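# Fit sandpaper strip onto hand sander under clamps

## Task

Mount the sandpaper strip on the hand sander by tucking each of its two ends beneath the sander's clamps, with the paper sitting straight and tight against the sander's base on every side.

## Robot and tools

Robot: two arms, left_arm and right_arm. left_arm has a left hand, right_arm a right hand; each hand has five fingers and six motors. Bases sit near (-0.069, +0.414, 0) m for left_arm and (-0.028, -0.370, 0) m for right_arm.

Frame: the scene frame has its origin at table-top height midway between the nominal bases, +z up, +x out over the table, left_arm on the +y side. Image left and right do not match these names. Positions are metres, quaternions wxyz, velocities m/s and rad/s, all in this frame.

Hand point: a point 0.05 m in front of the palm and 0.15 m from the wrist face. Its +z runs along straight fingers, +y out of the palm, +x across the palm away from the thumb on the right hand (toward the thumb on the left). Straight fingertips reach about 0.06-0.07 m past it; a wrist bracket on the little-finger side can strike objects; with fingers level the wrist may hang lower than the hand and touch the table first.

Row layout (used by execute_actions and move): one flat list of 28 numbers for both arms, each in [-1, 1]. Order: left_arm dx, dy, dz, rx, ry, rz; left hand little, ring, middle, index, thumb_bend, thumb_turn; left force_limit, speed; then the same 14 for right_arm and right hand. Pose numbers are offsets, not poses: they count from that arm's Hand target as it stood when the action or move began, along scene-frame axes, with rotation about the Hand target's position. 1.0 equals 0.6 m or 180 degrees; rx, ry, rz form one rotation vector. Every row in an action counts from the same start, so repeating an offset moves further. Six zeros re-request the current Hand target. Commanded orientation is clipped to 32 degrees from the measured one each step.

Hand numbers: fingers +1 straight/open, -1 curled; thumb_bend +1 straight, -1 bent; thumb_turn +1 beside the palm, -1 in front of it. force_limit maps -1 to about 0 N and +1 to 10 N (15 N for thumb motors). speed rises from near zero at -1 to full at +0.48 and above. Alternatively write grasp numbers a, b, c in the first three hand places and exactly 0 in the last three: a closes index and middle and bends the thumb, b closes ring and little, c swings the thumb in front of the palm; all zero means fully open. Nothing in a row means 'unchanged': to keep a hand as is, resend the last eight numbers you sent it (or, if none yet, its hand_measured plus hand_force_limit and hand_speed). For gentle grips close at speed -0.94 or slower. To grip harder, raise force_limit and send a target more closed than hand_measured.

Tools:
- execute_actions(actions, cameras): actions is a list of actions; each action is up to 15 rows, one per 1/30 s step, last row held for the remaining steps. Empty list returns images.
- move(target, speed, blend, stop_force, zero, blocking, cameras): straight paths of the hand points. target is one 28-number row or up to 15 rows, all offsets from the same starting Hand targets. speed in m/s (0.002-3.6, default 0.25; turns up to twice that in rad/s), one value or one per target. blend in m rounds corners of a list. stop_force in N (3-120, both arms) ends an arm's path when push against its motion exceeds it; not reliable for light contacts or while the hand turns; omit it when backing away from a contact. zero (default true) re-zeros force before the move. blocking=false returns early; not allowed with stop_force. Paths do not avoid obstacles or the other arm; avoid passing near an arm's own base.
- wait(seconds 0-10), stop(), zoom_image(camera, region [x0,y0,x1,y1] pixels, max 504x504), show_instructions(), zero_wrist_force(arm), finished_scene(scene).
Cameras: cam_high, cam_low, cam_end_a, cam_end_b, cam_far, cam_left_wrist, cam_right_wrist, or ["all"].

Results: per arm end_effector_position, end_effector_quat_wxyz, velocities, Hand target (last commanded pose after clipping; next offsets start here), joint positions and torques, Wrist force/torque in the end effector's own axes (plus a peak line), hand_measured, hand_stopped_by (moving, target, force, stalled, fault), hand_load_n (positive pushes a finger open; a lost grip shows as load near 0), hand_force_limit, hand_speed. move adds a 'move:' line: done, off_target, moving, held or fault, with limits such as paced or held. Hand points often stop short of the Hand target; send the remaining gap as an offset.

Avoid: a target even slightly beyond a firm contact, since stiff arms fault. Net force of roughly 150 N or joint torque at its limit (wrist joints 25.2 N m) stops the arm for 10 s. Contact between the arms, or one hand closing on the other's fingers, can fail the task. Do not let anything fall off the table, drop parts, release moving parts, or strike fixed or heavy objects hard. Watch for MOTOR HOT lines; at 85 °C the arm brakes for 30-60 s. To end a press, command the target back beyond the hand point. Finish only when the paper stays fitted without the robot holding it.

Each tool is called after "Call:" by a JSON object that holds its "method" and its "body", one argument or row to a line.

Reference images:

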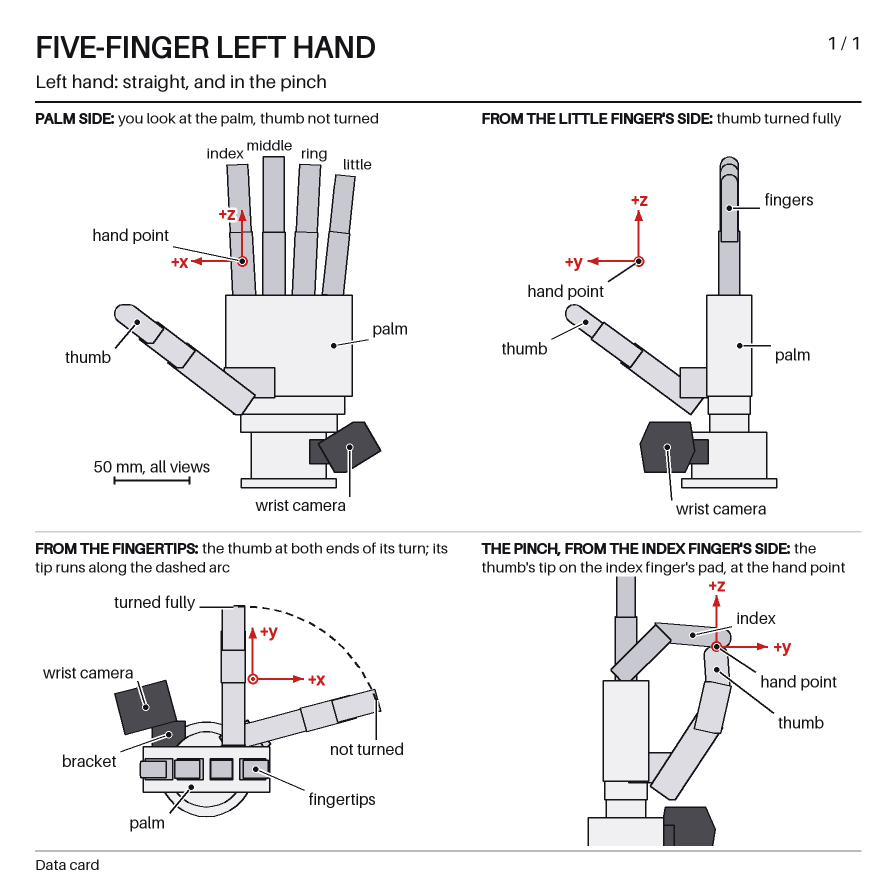

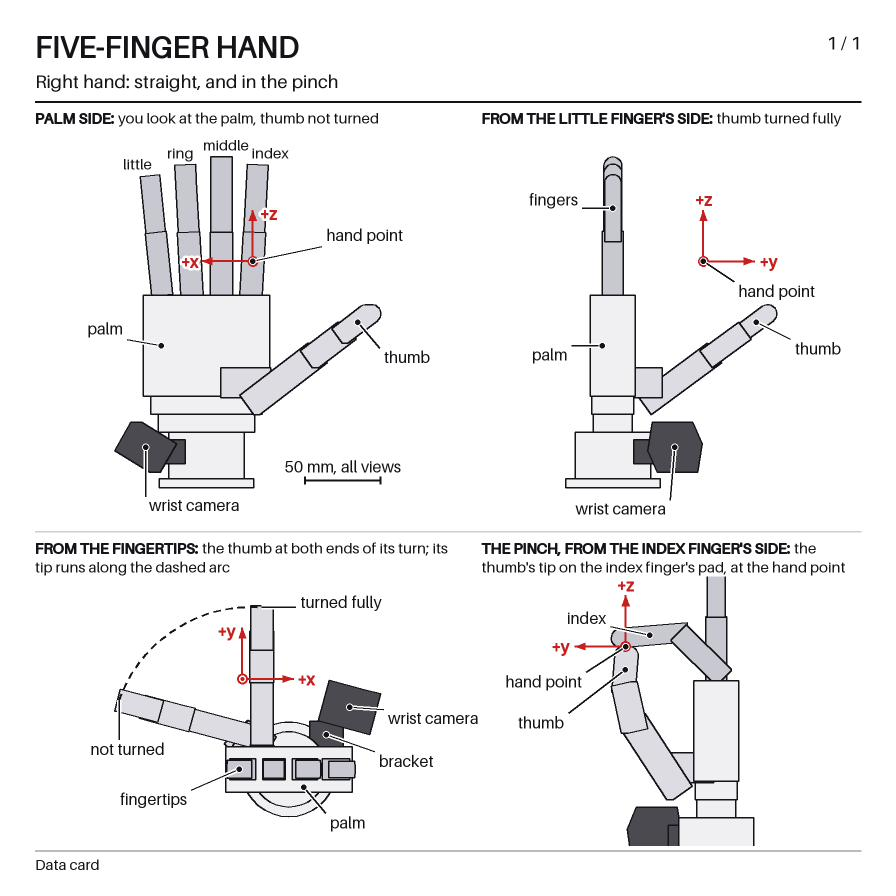

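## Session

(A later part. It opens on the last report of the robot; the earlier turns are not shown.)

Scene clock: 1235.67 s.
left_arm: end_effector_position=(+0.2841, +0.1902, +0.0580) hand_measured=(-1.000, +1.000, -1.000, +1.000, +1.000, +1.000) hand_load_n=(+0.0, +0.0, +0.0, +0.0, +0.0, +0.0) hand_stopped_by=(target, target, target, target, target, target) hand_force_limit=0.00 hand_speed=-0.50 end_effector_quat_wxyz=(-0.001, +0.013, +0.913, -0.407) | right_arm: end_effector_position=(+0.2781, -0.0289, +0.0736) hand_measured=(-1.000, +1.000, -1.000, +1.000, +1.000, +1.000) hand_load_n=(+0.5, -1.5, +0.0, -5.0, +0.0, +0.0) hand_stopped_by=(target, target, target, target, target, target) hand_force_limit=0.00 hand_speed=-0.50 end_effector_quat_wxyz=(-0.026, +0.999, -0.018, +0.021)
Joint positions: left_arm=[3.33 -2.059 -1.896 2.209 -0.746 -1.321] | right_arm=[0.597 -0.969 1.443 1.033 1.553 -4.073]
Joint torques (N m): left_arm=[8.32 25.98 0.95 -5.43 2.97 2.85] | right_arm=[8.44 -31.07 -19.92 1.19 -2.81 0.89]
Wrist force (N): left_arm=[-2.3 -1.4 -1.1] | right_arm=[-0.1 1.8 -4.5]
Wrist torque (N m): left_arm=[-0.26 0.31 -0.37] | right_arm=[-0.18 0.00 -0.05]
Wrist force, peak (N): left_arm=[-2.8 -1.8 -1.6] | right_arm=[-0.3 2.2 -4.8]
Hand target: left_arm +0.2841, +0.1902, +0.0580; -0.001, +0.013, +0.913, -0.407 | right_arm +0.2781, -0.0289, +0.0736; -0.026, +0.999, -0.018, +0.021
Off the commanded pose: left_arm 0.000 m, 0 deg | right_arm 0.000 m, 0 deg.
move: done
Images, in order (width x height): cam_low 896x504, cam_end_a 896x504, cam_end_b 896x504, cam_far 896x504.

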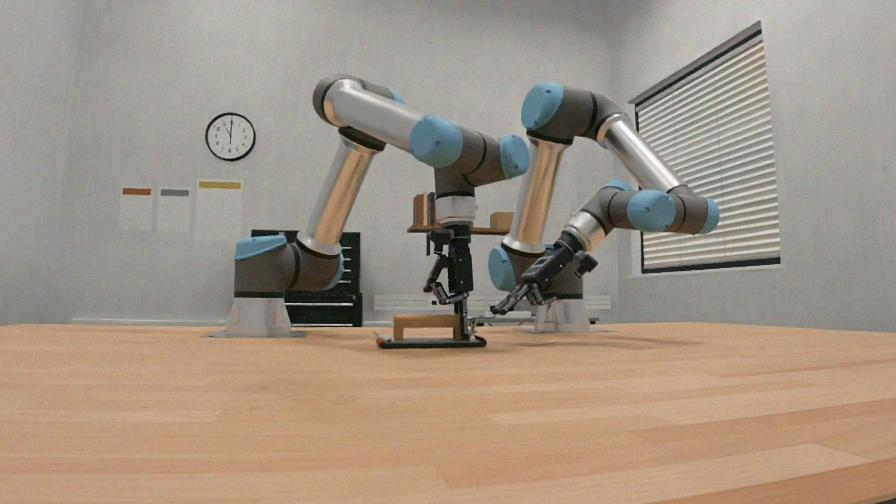

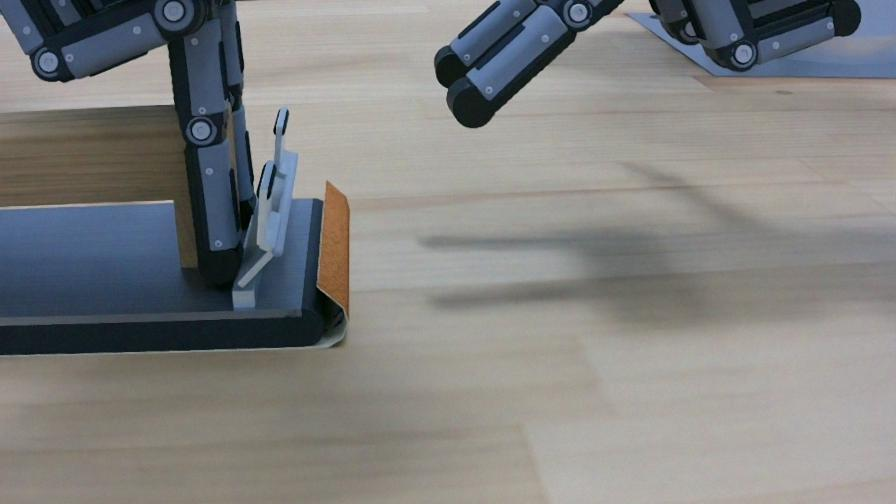

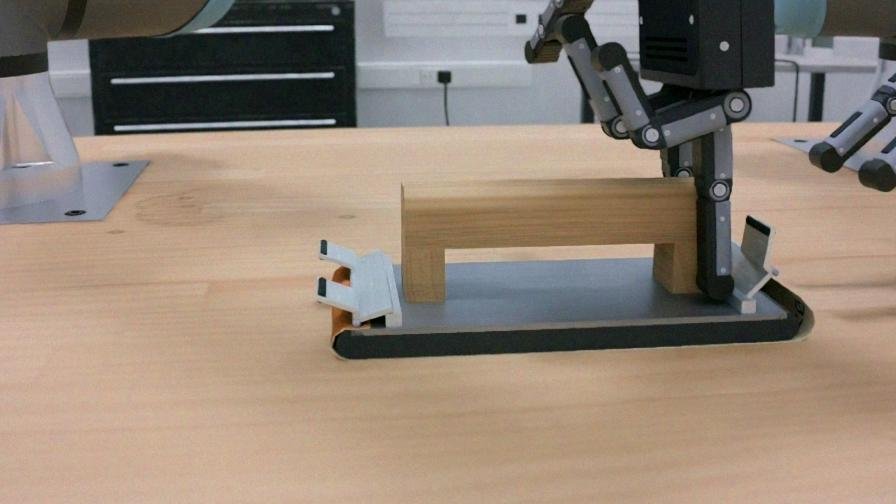

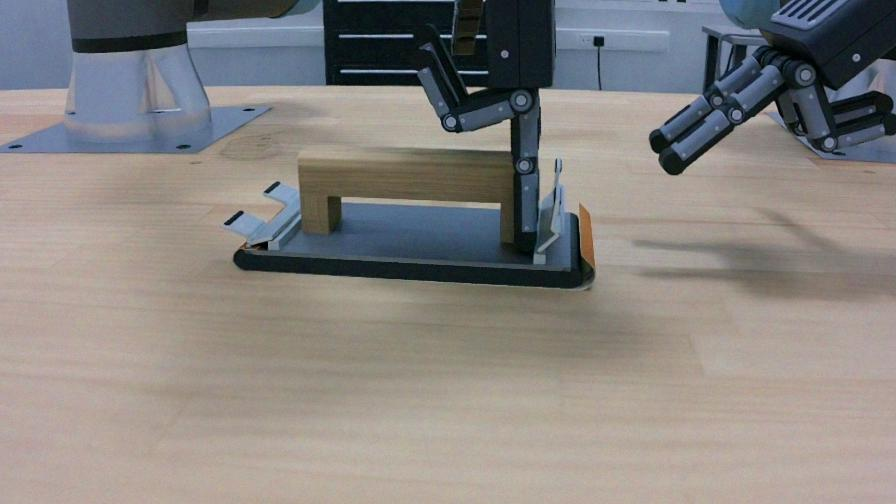

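Call:
{"method": "move", "body": {
  "target": [
    [0.002,-0.015,-0.04,0,0,0,-1,1,-1,1,1,1,0,-0.5,0,0,0,0,0,0,-1,1,-1,1,1,1,0,-0.5],
    [0.002,-0.025,-0.0838,0,0,0,-1,1,-1,1,1,1,0,-0.5,0,0,0,0,0,0,-1,1,-1,1,1,1,0,-0.5]
  ],
  "speed": 0.06,
  "cameras": ["cam_end_a","cam_end_b","cam_far"]
}}

Call:
{"method": "zoom_image", "body": {
  "camera": "cam_end_a",
  "region": [220, 120, 460, 360]
}}

Scene clock: 1245.23 s.
left_arm: end_effector_position=(+0.2853, +0.1752, +0.0078) hand_measured=(-1.000, +1.000, -1.000, +1.000, +1.000, +1.000) hand_load_n=(-0.5, +0.0, +0.0, +0.0, +0.0, +0.0) hand_stopped_by=(target, target, target, target, target, target) hand_force_limit=0.00 hand_speed=-0.50 end_effector_quat_wxyz=(-0.001, +0.013, +0.913, -0.407) | right_arm: end_effector_position=(+0.2781, -0.0289, +0.0736) hand_measured=(-1.000, +1.000, -1.000, +1.000, +1.000, +1.000) hand_load_n=(+0.0, -1.5, +0.0, -5.0, +0.0, +0.0) hand_stopped_by=(target, target, target, target, target, target) hand_force_limit=0.00 hand_speed=-0.50 end_effector_quat_wxyz=(-0.026, +0.999, -0.018, +0.021)
Joint positions: left_arm=[3.29 -2.154 -1.9 2.351 -0.74 -1.38] | right_arm=[0.597 -0.969 1.443 1.033 1.553 -4.073]
Joint torques (N m): left_arm=[-7.31 25.05 3.74 -0.16 2.87 -2.29] | right_arm=[8.66 -34.48 -18.91 1.14 -2.84 0.7]
Wrist force (N): left_arm=[-2.4 -1.3 -1.0] | right_arm=[-0.2 1.8 -4.1]
Wrist torque (N m): left_arm=[-0.24 0.31 -0.27] | right_arm=[-0.20 0.01 -0.06]
Wrist force, peak (N): left_arm=[-2.7 -1.4 -1.4] | right_arm=[-0.2 2.3 -4.8]
Hand target: left_arm +0.2853, +0.1752, +0.0078; -0.001, +0.013, +0.913, -0.407 | right_arm +0.2781, -0.0289, +0.0736; -0.026, +0.999, -0.018, +0.021
Off the commanded pose: left_arm 0.000 m, 0 deg | right_arm 0.000 m, 0 deg.
move: done
Images, in order (width x height): cam_end_a 896x504, cam_end_b 896x504, cam_far 896x504.

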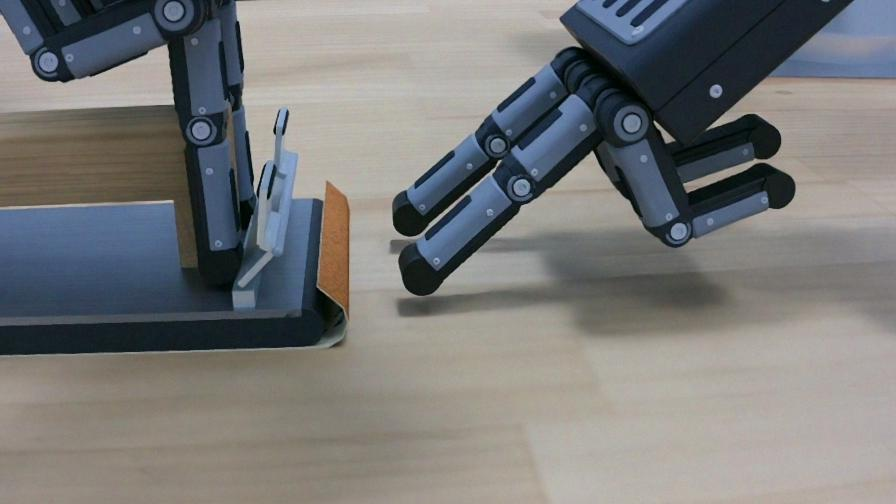

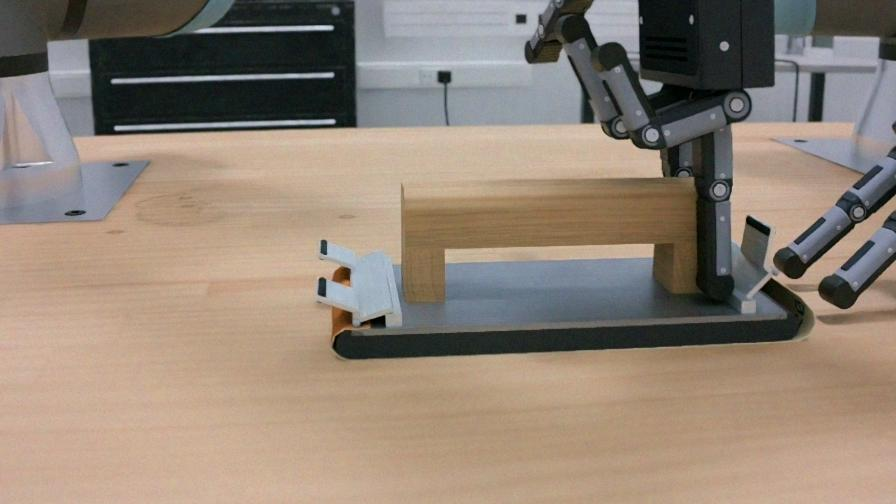

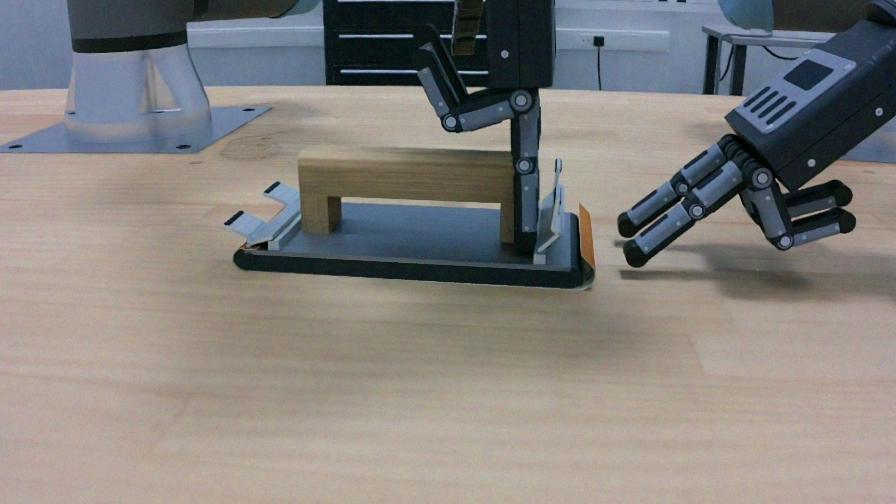

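Scaled by 2.100 from the camera's 896x504 image, which has a finer 1280x720 frame.

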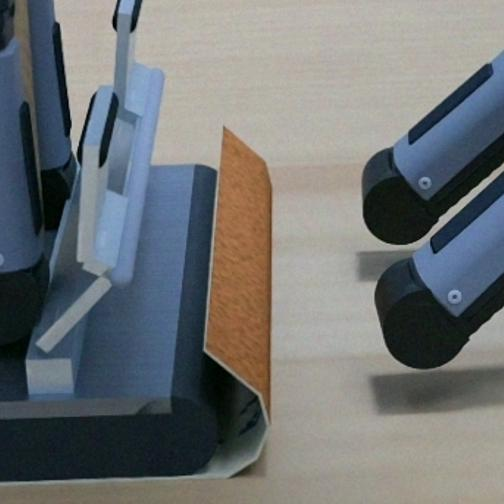

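Call:
{"method": "move", "body": {
  "target": [0,-0.0383,-0.0012,0,0,0,-1,1,-1,1,1,1,0,-0.5,0,0,0,0,0,0,-1,1,-1,1,1,1,0,-0.5],
  "speed": 0.015,
  "stop_force": 5,
  "cameras": ["cam_end_a","cam_end_b","cam_far"]
}}

Call:
{"method": "zoom_image", "body": {
  "camera": "cam_end_a",
  "region": [220, 120, 460, 360]
}}

Call:
{"method": "zoom_image", "body": {
  "camera": "cam_end_b",
  "region": [690, 200, 890, 370]
}}

Scene clock: 1250.67 s.
left_arm: end_effector_position=(+0.2853, +0.1523, +0.0070) hand_measured=(-1.000, +1.000, -1.000, +1.000, +1.000, +1.000) hand_load_n=(+0.0, -0.5, +0.0, -1.5, +0.0, -0.5) hand_stopped_by=(target, target, target, target, target, target) hand_force_limit=0.00 hand_speed=-0.50 end_effector_quat_wxyz=(-0.001, +0.013, +0.913, -0.407) | right_arm: end_effector_position=(+0.2781, -0.0289, +0.0736) hand_measured=(-1.000, +1.000, -1.000, +1.000, +1.000, +1.000) hand_load_n=(+0.0, -1.5, +0.0, -5.5, +0.0, +0.0) hand_stopped_by=(target, target, target, target, target, target) hand_force_limit=0.00 hand_speed=-0.50 end_effector_quat_wxyz=(-0.026, +0.999, -0.018, +0.021)
Joint positions: left_arm=[3.229 -2.154 -1.877 2.394 -0.734 -1.469] | right_arm=[0.597 -0.969 1.443 1.033 1.553 -4.073]
Joint torques (N m): left_arm=[3.93 47.35 12.35 -2.95 2.86 2.74] | right_arm=[8.32 -39.09 -18.8 1.24 -2.85 0.59]
Wrist force (N): left_arm=[-2.0 0.5 -6.4] | right_arm=[-0.3 2.0 -4.4]
Wrist torque (N m): left_arm=[0.01 0.35 -0.25] | right_arm=[-0.19 0.03 -0.06]
Wrist force, peak (N): left_arm=[-1.7 0.3 -6.7] | right_arm=[-0.1 1.9 -5.0]
Hand target: left_arm +0.2853, +0.1523, +0.0070; -0.001, +0.013, +0.913, -0.407 | right_arm +0.2781, -0.0289, +0.0736; -0.026, +0.999, -0.018, +0.021
Off the commanded pose: left_arm 0.000 m, 0 deg | right_arm 0.000 m, 0 deg.
move: contact (left_arm)
Images, in order (width x height): cam_end_a 896x504, cam_end_b 896x504, cam_far 896x504.

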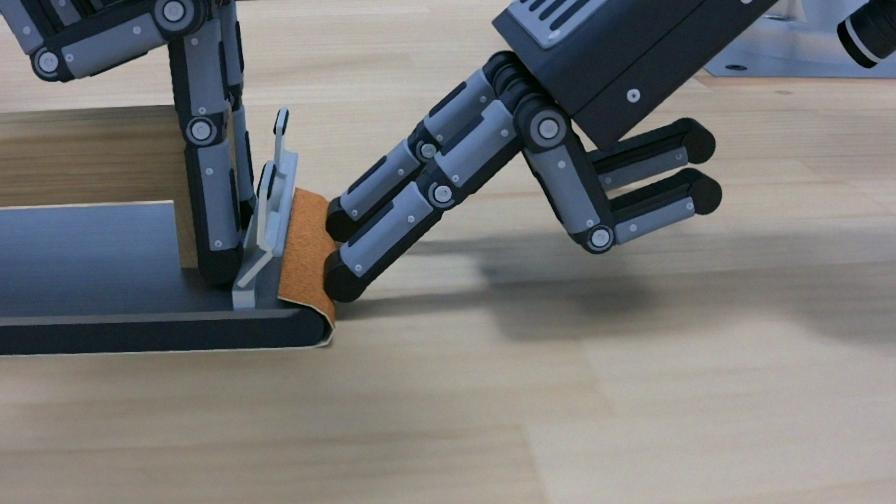

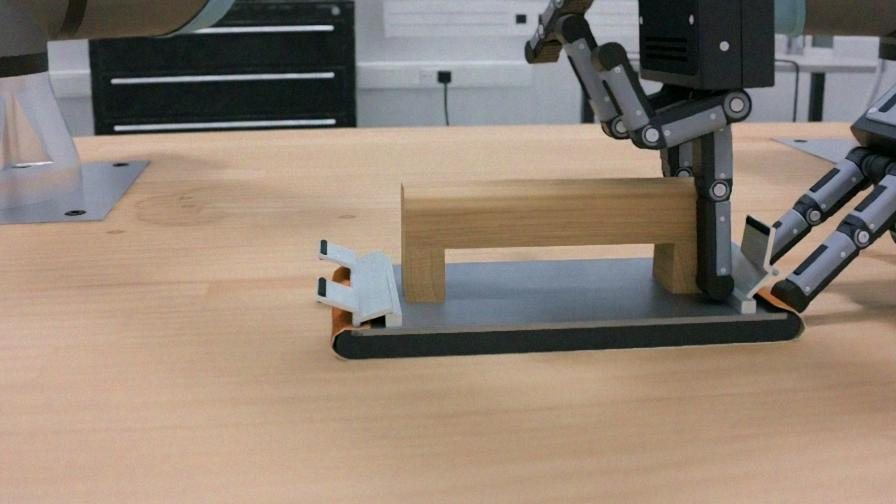

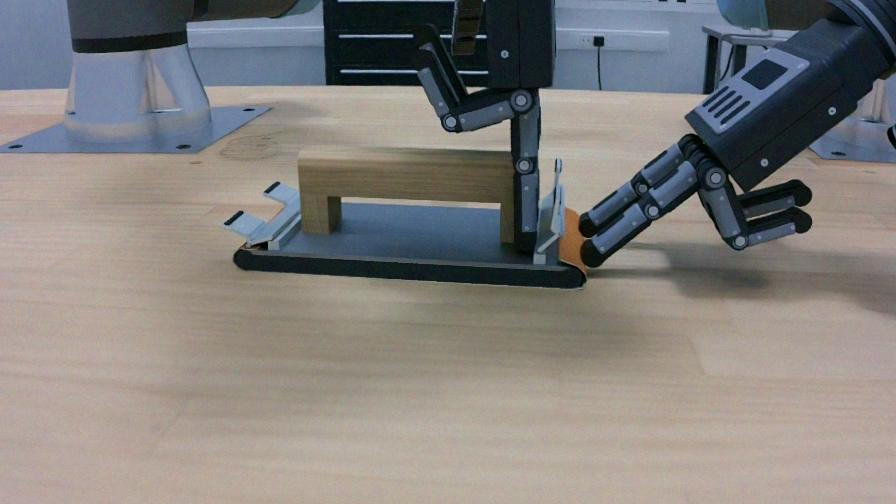

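Scaled by 2.100 from the camera's 896x504 image, which has a finer 1280x720 frame.

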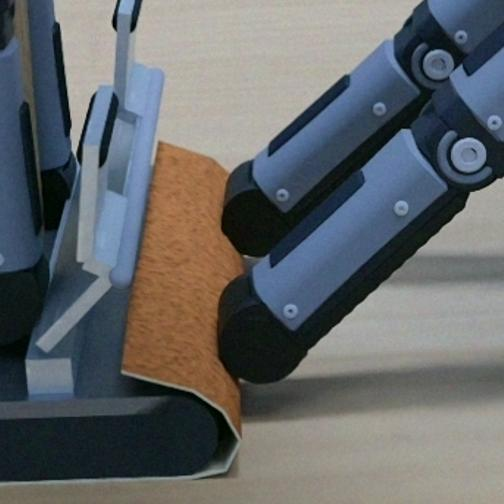

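Scaled by 2.520 from the camera's 896x504 image, which has a finer 1280x720 frame.

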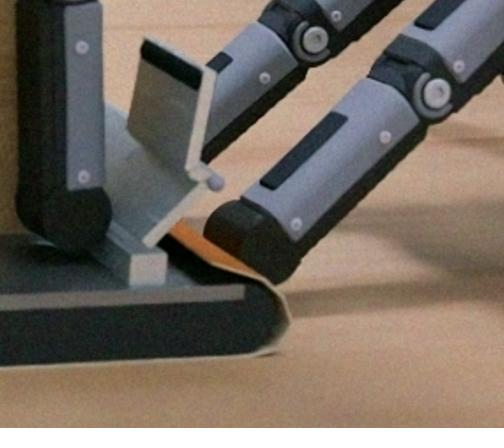

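Call:
{"method": "move", "body": {
  "target": [0,-0.0058,0,0,0,0,-1,1,-1,1,1,1,0,-0.5,0,0,0,0,0,0,-1,1,-1,1,1,1,0,-0.5],
  "speed": 0.01,
  "stop_force": 8,
  "cameras": ["cam_end_a","cam_end_b","cam_far"]
}}

Call:
{"method": "zoom_image", "body": {
  "camera": "cam_end_a",
  "region": [220, 120, 460, 360]
}}

Call:
{"method": "zoom_image", "body": {
  "camera": "cam_end_b",
  "region": [690, 200, 890, 370]
}}

Scene clock: 1255.70 s.
left_arm: end_effector_position=(+0.2852, +0.1517, +0.0070) hand_measured=(-1.000, +1.000, -1.000, +1.000, +1.000, +1.000) hand_load_n=(+0.0, -1.5, +0.0, -2.5, +0.0, +0.0) hand_stopped_by=(target, target, target, target, target, target) hand_force_limit=0.00 hand_speed=-0.50 end_effector_quat_wxyz=(-0.001, +0.013, +0.913, -0.407) | right_arm: end_effector_position=(+0.2781, -0.0289, +0.0736) hand_measured=(-1.000, +1.000, -1.000, +1.000, +1.000, +1.000) hand_load_n=(+0.0, -2.0, +0.0, -7.0, +0.0, +0.0) hand_stopped_by=(target, target, target, target, target, target) hand_force_limit=0.00 hand_speed=-0.50 end_effector_quat_wxyz=(-0.026, +0.999, -0.018, +0.021)
Joint positions: left_arm=[3.228 -2.154 -1.876 2.395 -0.734 -1.472] | right_arm=[0.597 -0.969 1.443 1.033 1.553 -4.073]
Joint torques (N m): left_arm=[5.27 38.4 -0.73 -4.52 3.47 2.77] | right_arm=[8.05 -42.16 -18.34 1.23 -2.75 0.6]
Wrist force (N): left_arm=[-1.4 2.9 -13.4] | right_arm=[-0.3 3.8 -4.6]
Wrist torque (N m): left_arm=[0.42 0.28 -0.34] | right_arm=[-0.15 0.06 -0.04]
Wrist force, peak (N): left_arm=[-1.3 4.2 -16.9] | right_arm=[0.0 4.0 -4.8]
Hand target: left_arm +0.2852, +0.1517, +0.0070; -0.001, +0.013, +0.913, -0.407 (not the last commanded pose) | right_arm +0.2781, -0.0289, +0.0736; -0.026, +0.999, -0.018, +0.021
Off the commanded pose: left_arm 0.003 m, 0 deg | right_arm 0.000 m, 0 deg.
move: contact (left_arm)
Images, in order (width x height): cam_end_a 896x504, cam_end_b 896x504, cam_far 896x504.

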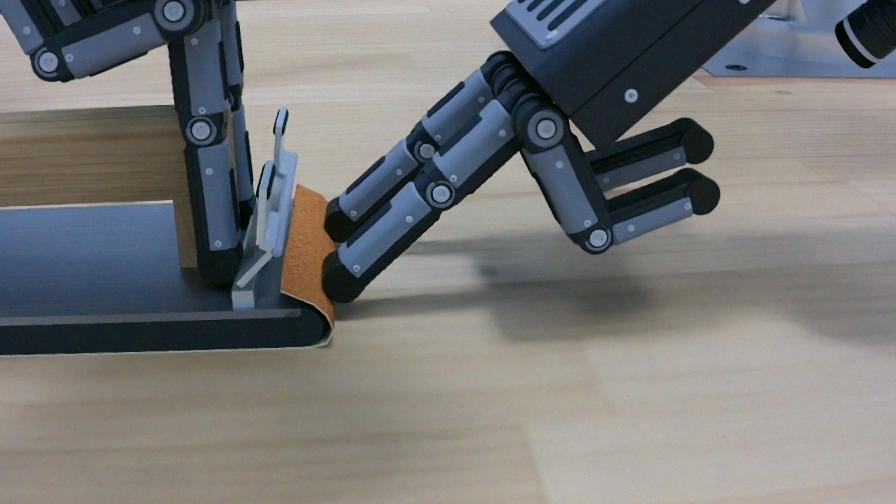

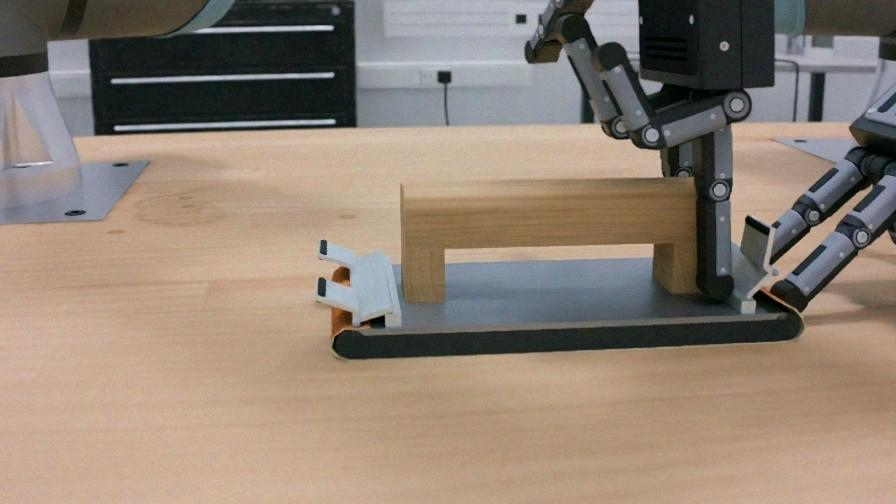

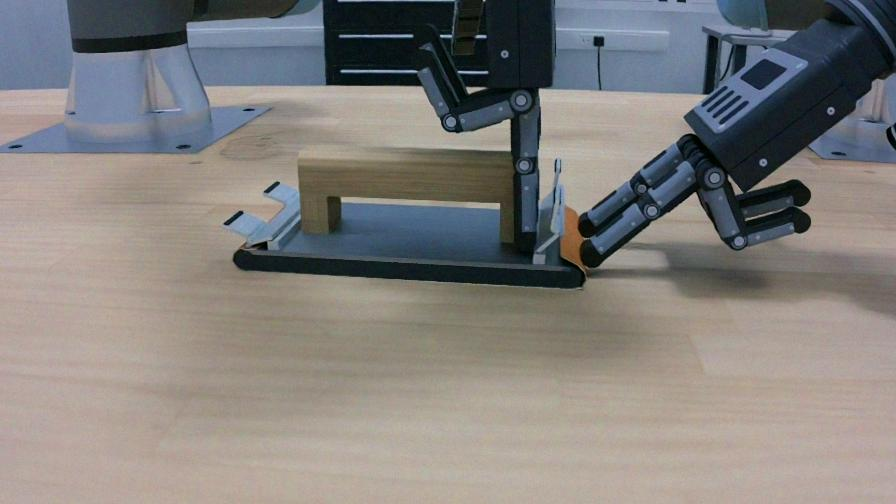

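Scaled by 2.100 from the camera's 896x504 image, which has a finer 1280x720 frame.

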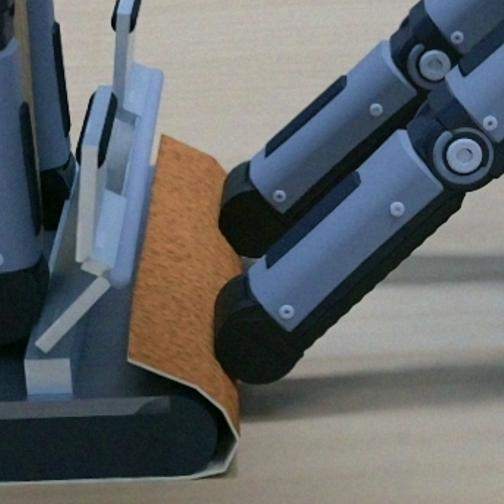

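Scaled by 2.520 from the camera's 896x504 image, which has a finer 1280x720 frame.

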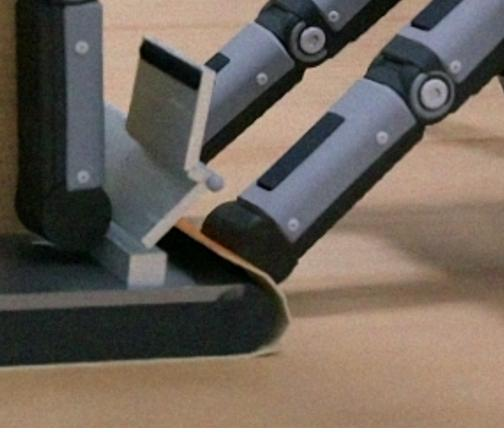

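Call:
{"method": "move", "body": {
  "target": [
    [0,0.0083,0,0,0,0,-1,1,-1,1,1,1,0,-0.5,0,0,0,0,0,0,-1,1,-1,1,1,1,0,-0.5],
    [0,0.0083,-0.005,0,0,0,-1,1,-1,1,1,1,0,-0.5,0,0,0,0,0,0,-1,1,-1,1,1,1,0,-0.5]
  ],
  "speed": 0.02,
  "cameras": ["cam_end_a"]
}}

Call:
{"method": "move", "body": {
  "target": [0,-0.0167,0,0,0,0,-1,1,-1,1,1,1,0,-0.5,0,0,0,0,0,0,-1,1,-1,1,1,1,0,-0.5],
  "speed": 0.01,
  "stop_force": 9,
  "cameras": ["cam_end_a","cam_end_b"]
}}

Call:
{"method": "zoom_image", "body": {
  "camera": "cam_end_a",
  "region": [220, 120, 460, 360]
}}

Call:
{"method": "zoom_image", "body": {
  "camera": "cam_end_b",
  "region": [690, 200, 890, 370]
}}

Scene clock: 1272.00 s.
left_arm: end_effector_position=(+0.2852, +0.1567, +0.0041) hand_measured=(-1.000, +1.000, -1.000, +1.000, +1.000, +1.000) hand_load_n=(+0.0, +0.0, +0.0, +0.0, +0.0, +0.0) hand_stopped_by=(target, target, target, target, target, target) hand_force_limit=0.00 hand_speed=-0.50 end_effector_quat_wxyz=(-0.001, +0.013, +0.913, -0.407) | right_arm: end_effector_position=(+0.2781, -0.0289, +0.0736) hand_measured=(-1.000, +1.000, -1.000, +1.000, +1.000, +1.000) hand_load_n=(+0.0, -2.0, +0.0, -6.0, -0.5, +0.0) hand_stopped_by=(target, target, target, target, target, target) hand_force_limit=0.00 hand_speed=-0.50 end_effector_quat_wxyz=(-0.026, +0.999, -0.018, +0.021)
Joint positions: left_arm=[3.241 -2.16 -1.883 2.393 -0.735 -1.452] | right_arm=[0.597 -0.969 1.443 1.033 1.553 -4.073]
Joint torques (N m): left_arm=[9.42 25.79 -0.35 -0.06 -0.75 2.87] | right_arm=[7.72 -45.09 -18.06 1.2 -2.88 0.32]
Wrist force (N): left_arm=[-2.7 -1.4 -1.2] | right_arm=[-0.1 2.9 -4.8]
Wrist torque (N m): left_arm=[-0.24 0.37 -0.39] | right_arm=[-0.17 0.02 -0.04]
Wrist force, peak (N): left_arm=[-1.8 2.6 -13.8] | right_arm=[-0.2 3.7 -5.0]
Hand target: left_arm +0.2852, +0.1567, +0.0040; -0.001, +0.013, +0.913, -0.407 | right_arm +0.2781, -0.0289, +0.0736; -0.026, +0.999, -0.018, +0.021
Off the commanded pose: left_arm 0.000 m, 0 deg | right_arm 0.000 m, 0 deg.
move: done
Images, in order (width x height): cam_end_a 896x504.

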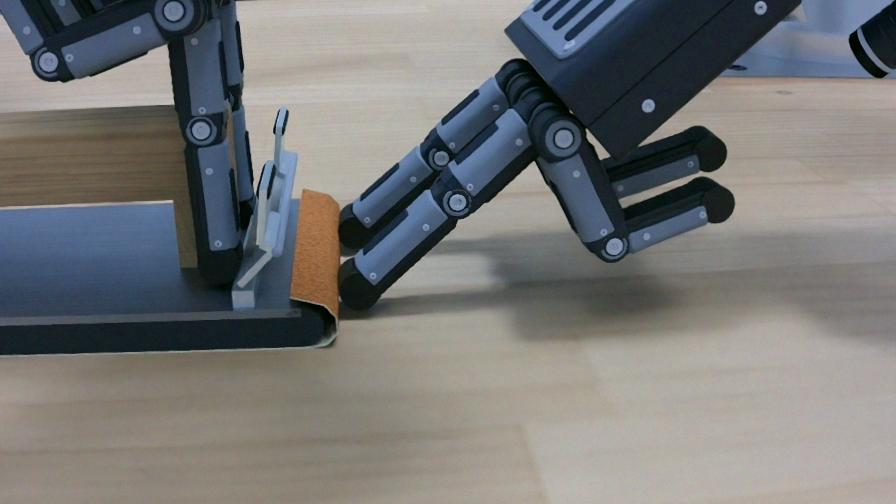

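Scene clock: 1273.40 s.
left_arm: end_effector_position=(+0.2852, +0.1529, +0.0040) hand_measured=(-1.000, +1.000, -1.000, +1.000, +1.000, +1.000) hand_load_n=(+0.0, -1.0, +0.0, -1.5, +0.0, +0.0) hand_stopped_by=(target, target, target, target, target, target) hand_force_limit=0.00 hand_speed=-0.50 end_effector_quat_wxyz=(-0.001, +0.013, +0.913, -0.407) | right_arm: end_effector_position=(+0.2781, -0.0289, +0.0736) hand_measured=(-1.000, +1.000, -1.000, +1.000, +1.000, +1.000) hand_load_n=(+0.0, -2.0, +0.0, -6.5, +0.0, -0.5) hand_stopped_by=(target, target, target, target, target, target) hand_force_limit=0.00 hand_speed=-0.50 end_effector_quat_wxyz=(-0.026, +0.999, -0.018, +0.021)
Joint positions: left_arm=[3.231 -2.16 -1.879 2.4 -0.734 -1.467] | right_arm=[0.597 -0.969 1.443 1.033 1.553 -4.073]
Joint torques (N m): left_arm=[6.02 32.26 -0.42 -4.32 0.67 2.81] | right_arm=[7.65 -44.42 -17.21 1.36 -2.79 0.46]
Wrist force (N): left_arm=[-0.7 0.7 -11.6] | right_arm=[-0.2 3.2 -5.1]
Wrist torque (N m): left_arm=[0.30 0.29 -0.30] | right_arm=[-0.18 0.07 -0.05]
Wrist force, peak (N): left_arm=[-1.3 2.9 -16.9] | right_arm=[-0.2 3.8 -5.0]
Hand target: left_arm +0.2851, +0.1529, +0.0040; -0.001, +0.013, +0.913, -0.407 (not the last commanded pose) | right_arm +0.2781, -0.0289, +0.0736; -0.026, +0.999, -0.018, +0.021
Off the commanded pose: left_arm 0.006 m, 0 deg | right_arm 0.000 m, 0 deg.
move: contact (left_arm)
Images, in order (width x height): cam_end_a 896x504, cam_end_b 896x504.

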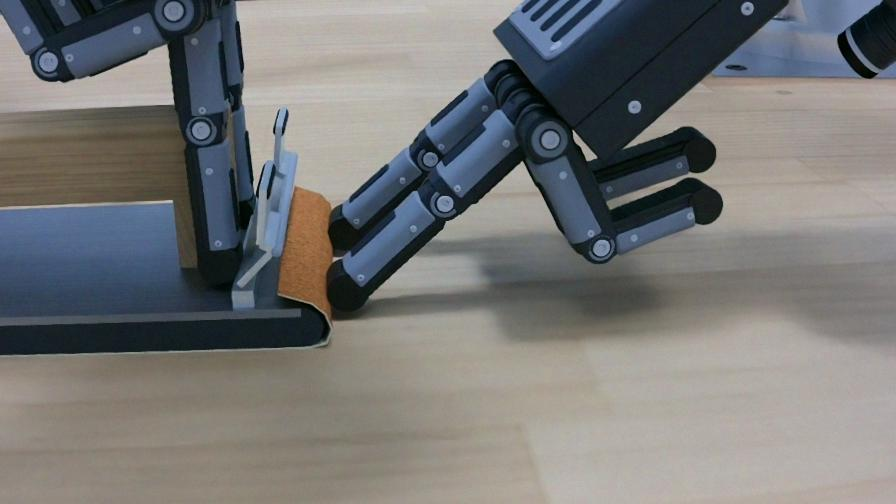

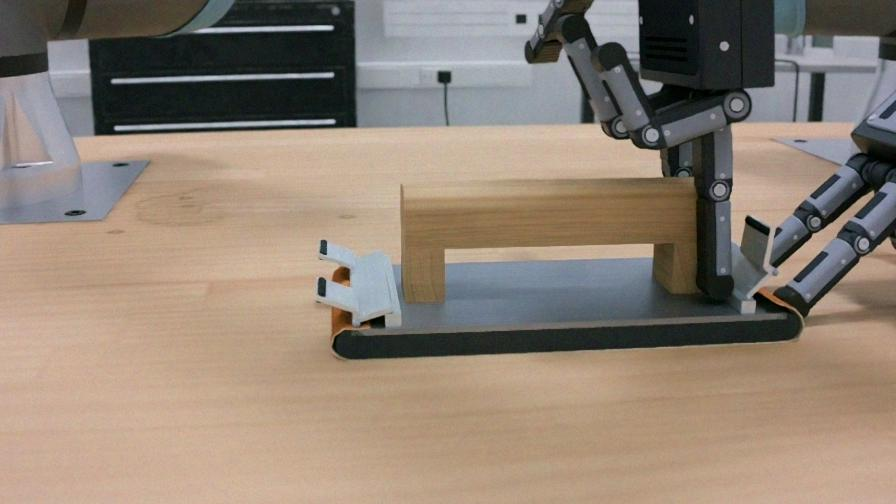

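Scaled by 2.100 from the camera's 896x504 image, which has a finer 1280x720 frame.

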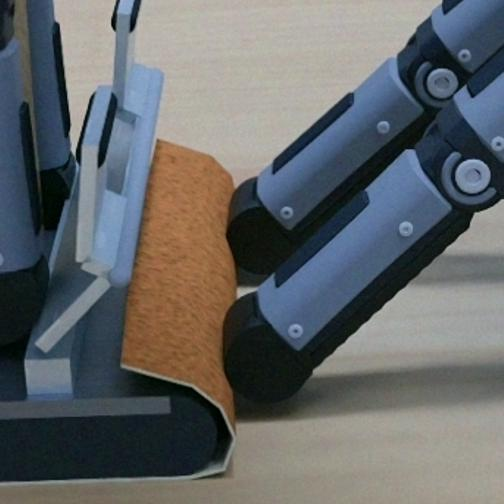

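Scaled by 2.520 from the camera's 896x504 image, which has a finer 1280x720 frame.

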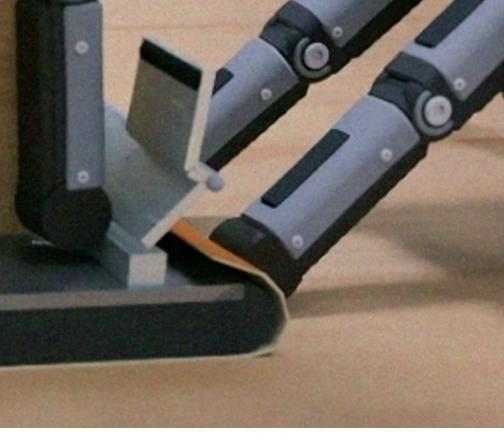

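Call:
{"method": "move", "body": {
  "target": [
    [0,-0.0005,0.0035,0,0,0,-1,1,-1,1,1,1,0,-0.5,0,0,0,0,0,0,-1,1,-1,1,1,1,0,-0.5],
    [0,-0.0027,0.007,0,0,0,-1,1,-1,1,1,1,0,-0.5,0,0,0,0,0,0,-1,1,-1,1,1,1,0,-0.5]
  ],
  "speed": 0.01,
  "stop_force": 12,
  "cameras": ["cam_end_a","cam_end_b"]
}}

Call:
{"method": "zoom_image", "body": {
  "camera": "cam_end_a",
  "region": [220, 120, 460, 360]
}}

Call:
{"method": "zoom_image", "body": {
  "camera": "cam_end_b",
  "region": [690, 200, 890, 370]
}}

Scene clock: 1277.47 s.
left_arm: end_effector_position=(+0.2851, +0.1513, +0.0082) hand_measured=(-1.000, +1.000, -1.000, +1.000, +1.000, +1.000) hand_load_n=(+0.0, -0.5, +0.0, -4.5, +0.0, +0.0) hand_stopped_by=(target, target, target, target, target, target) hand_force_limit=0.00 hand_speed=-0.50 end_effector_quat_wxyz=(-0.001, +0.013, +0.913, -0.407) | right_arm: end_effector_position=(+0.2781, -0.0289, +0.0736) hand_measured=(-1.000, +1.000, -1.000, +1.000, +1.000, +1.000) hand_load_n=(+0.0, -2.0, +0.0, -6.5, +0.0, +0.0) hand_stopped_by=(target, target, target, target, target, target) hand_force_limit=0.00 hand_speed=-0.50 end_effector_quat_wxyz=(-0.026, +0.999, -0.018, +0.021)
Joint positions: left_arm=[3.227 -2.152 -1.876 2.393 -0.734 -1.473] | right_arm=[0.597 -0.969 1.443 1.033 1.553 -4.073]
Joint torques (N m): left_arm=[-10.4 48.48 19.99 -5.45 4.33 -2.4] | right_arm=[7.12 -45.89 -17.81 1.23 -2.76 0.5]
Wrist force (N): left_arm=[-2.4 3.6 -5.8] | right_arm=[-0.4 3.4 -5.2]
Wrist torque (N m): left_arm=[-0.15 0.31 -0.29] | right_arm=[-0.15 0.07 -0.04]
Wrist force, peak (N): left_arm=[-1.1 1.2 -12.2] | right_arm=[0.2 3.9 -5.2]
Hand target: left_arm +0.2851, +0.1513, +0.0082; -0.001, +0.013, +0.913, -0.407 | right_arm +0.2781, -0.0289, +0.0736; -0.026, +0.999, -0.018, +0.021
Off the commanded pose: left_arm 0.000 m, 0 deg | right_arm 0.000 m, 0 deg.
move: done
Images, in order (width x height): cam_end_a 896x504, cam_end_b 896x504.

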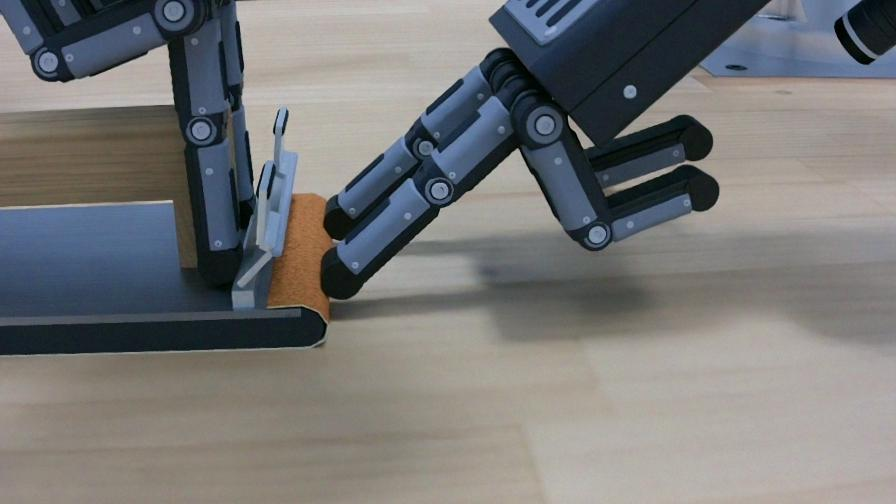

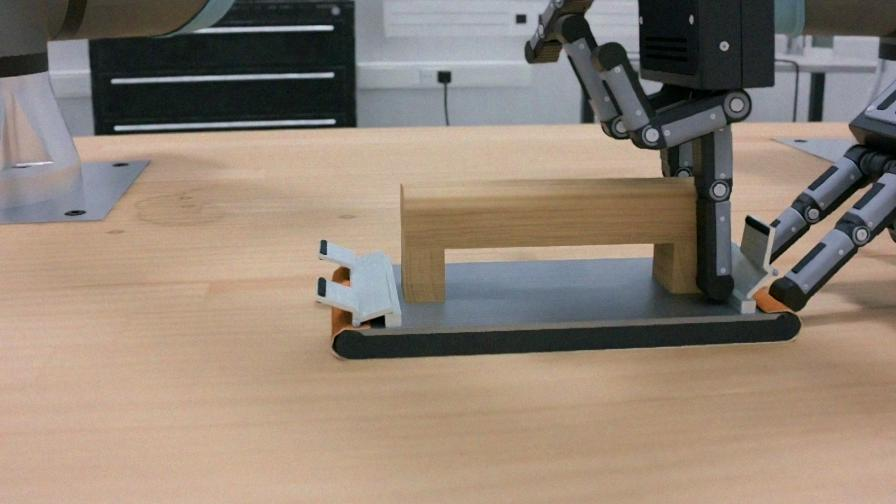

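Scaled by 2.100 from the camera's 896x504 image, which has a finer 1280x720 frame.

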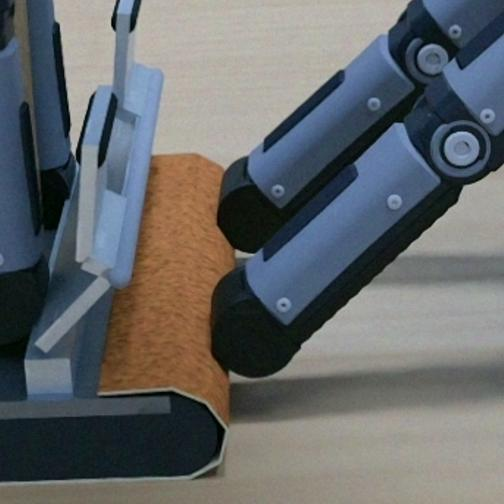

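Scaled by 2.520 from the camera's 896x504 image, which has a finer 1280x720 frame.

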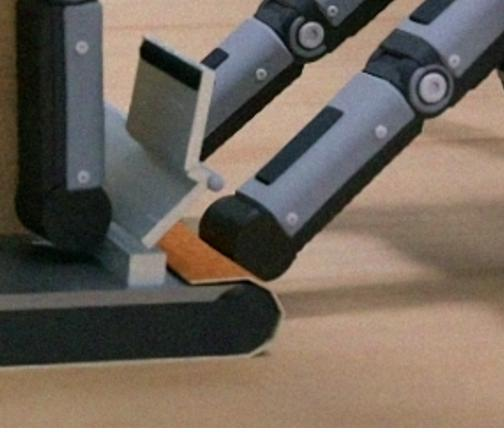

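Call:
{"method": "move", "body": {
  "target": [
    [0,0,0,0,0,0,-1,1,-1,1,1,1,0,-0.5,0,-0.0017,0.001,0,0,0,-1,1,-1,1,1,1,0,-0.5],
    [0,0,0,0,0,0,-1,1,-1,1,1,1,0,-0.5,0,-0.0017,0.036,0,0,0,-1,1,-1,1,1,1,0,-0.5]
  ],
  "speed": 0.015,
  "cameras": ["cam_end_a","cam_end_b"]
}}

Call:
{"method": "zoom_image", "body": {
  "camera": "cam_end_a",
  "region": [180, 80, 420, 360]
}}

Call:
{"method": "zoom_image", "body": {
  "camera": "cam_end_b",
  "region": [690, 200, 890, 370]
}}

Scene clock: 1286.67 s.
left_arm: end_effector_position=(+0.2851, +0.1513, +0.0082) hand_measured=(-1.000, +1.000, -1.000, +1.000, +1.000, +1.000) hand_load_n=(+0.0, +0.0, +0.0, -1.5, +0.0, +0.0) hand_stopped_by=(target, target, target, target, target, target) hand_force_limit=0.00 hand_speed=-0.50 end_effector_quat_wxyz=(-0.001, +0.013, +0.913, -0.407) | right_arm: end_effector_position=(+0.2781, -0.0299, +0.0952) hand_measured=(-1.000, +1.000, -1.000, +1.000, +1.000, +1.000) hand_load_n=(+0.0, +0.0, +0.0, +0.0, +0.0, +0.0) hand_stopped_by=(target, target, target, target, target, target) hand_force_limit=0.00 hand_speed=-0.50 end_effector_quat_wxyz=(-0.026, +0.999, -0.018, +0.021)
Joint positions: left_arm=[3.227 -2.152 -1.876 2.393 -0.734 -1.473] | right_arm=[0.596 -0.993 1.422 1.078 1.553 -4.075]
Joint torques (N m): left_arm=[-2.52 48.09 20.54 -4.5 0.19 -2.08] | right_arm=[-8.33 -50.76 -26.1 3.76 0.73 -1.45]
Wrist force (N): left_arm=[-2.1 0.3 -2.7] | right_arm=[-1.1 -3.0 2.7]
Wrist torque (N m): left_arm=[-0.16 0.30 -0.26] | right_arm=[-0.51 0.05 0.01]
Wrist force, peak (N): left_arm=[-2.5 4.0 -5.8] | right_arm=[-0.5 3.8 -5.4]
Hand target: left_arm +0.2851, +0.1513, +0.0082; -0.001, +0.013, +0.913, -0.407 | right_arm +0.2781, -0.0299, +0.0952; -0.026, +0.999, -0.018, +0.021
Off the commanded pose: left_arm 0.000 m, 0 deg | right_arm 0.000 m, 0 deg.
move: done
Images, in order (width x height): cam_end_a 896x504, cam_end_b 896x504.

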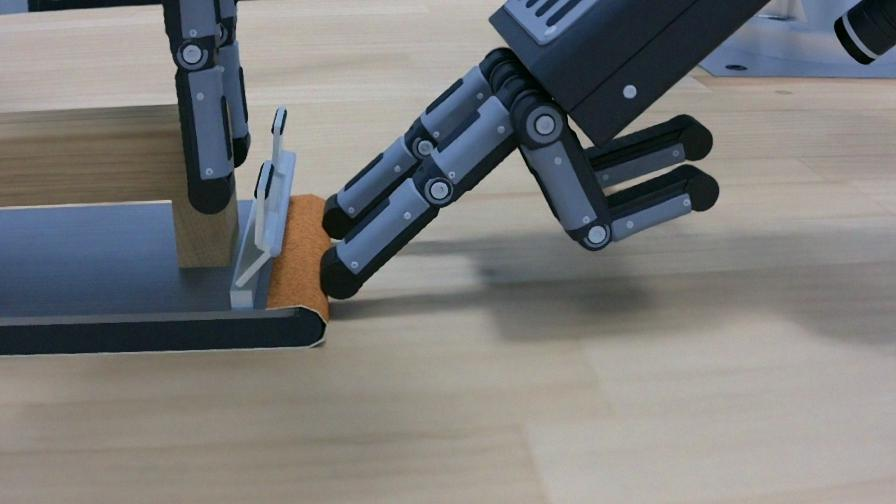

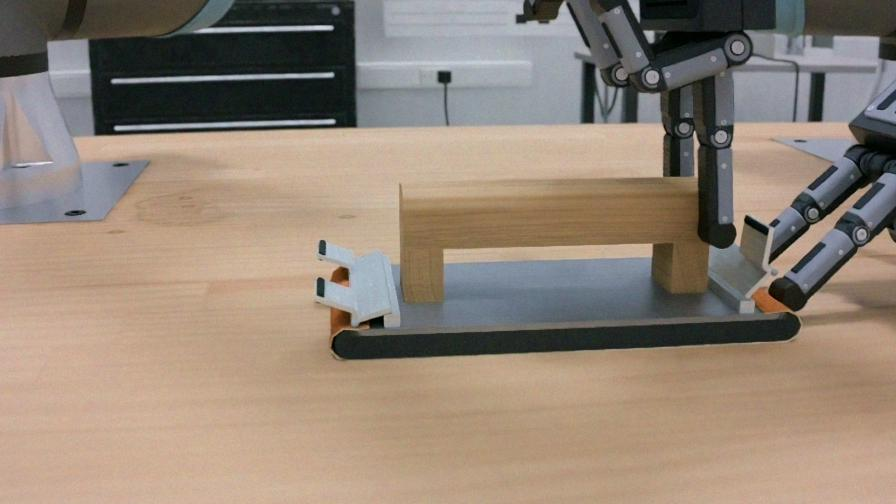

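Scaled by 1.800 from the camera's 896x504 image, which has a finer 1280x720 frame.

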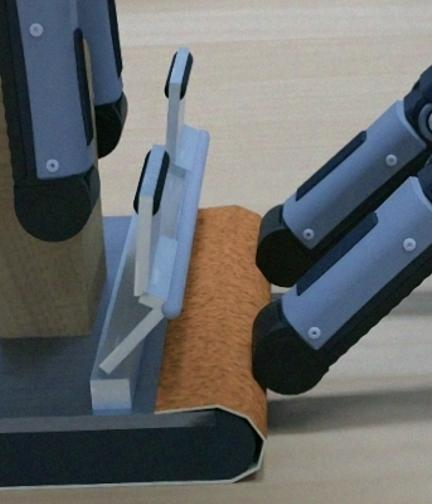

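Scaled by 2.520 from the camera's 896x504 image, which has a finer 1280x720 frame.

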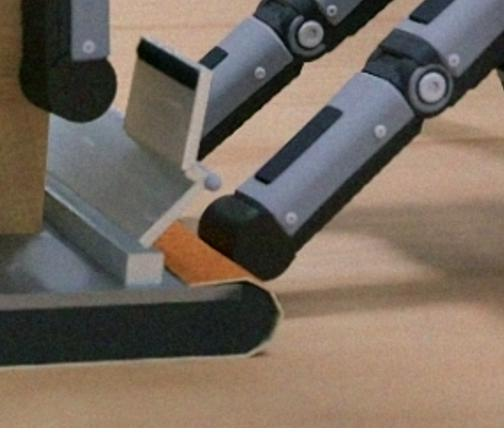

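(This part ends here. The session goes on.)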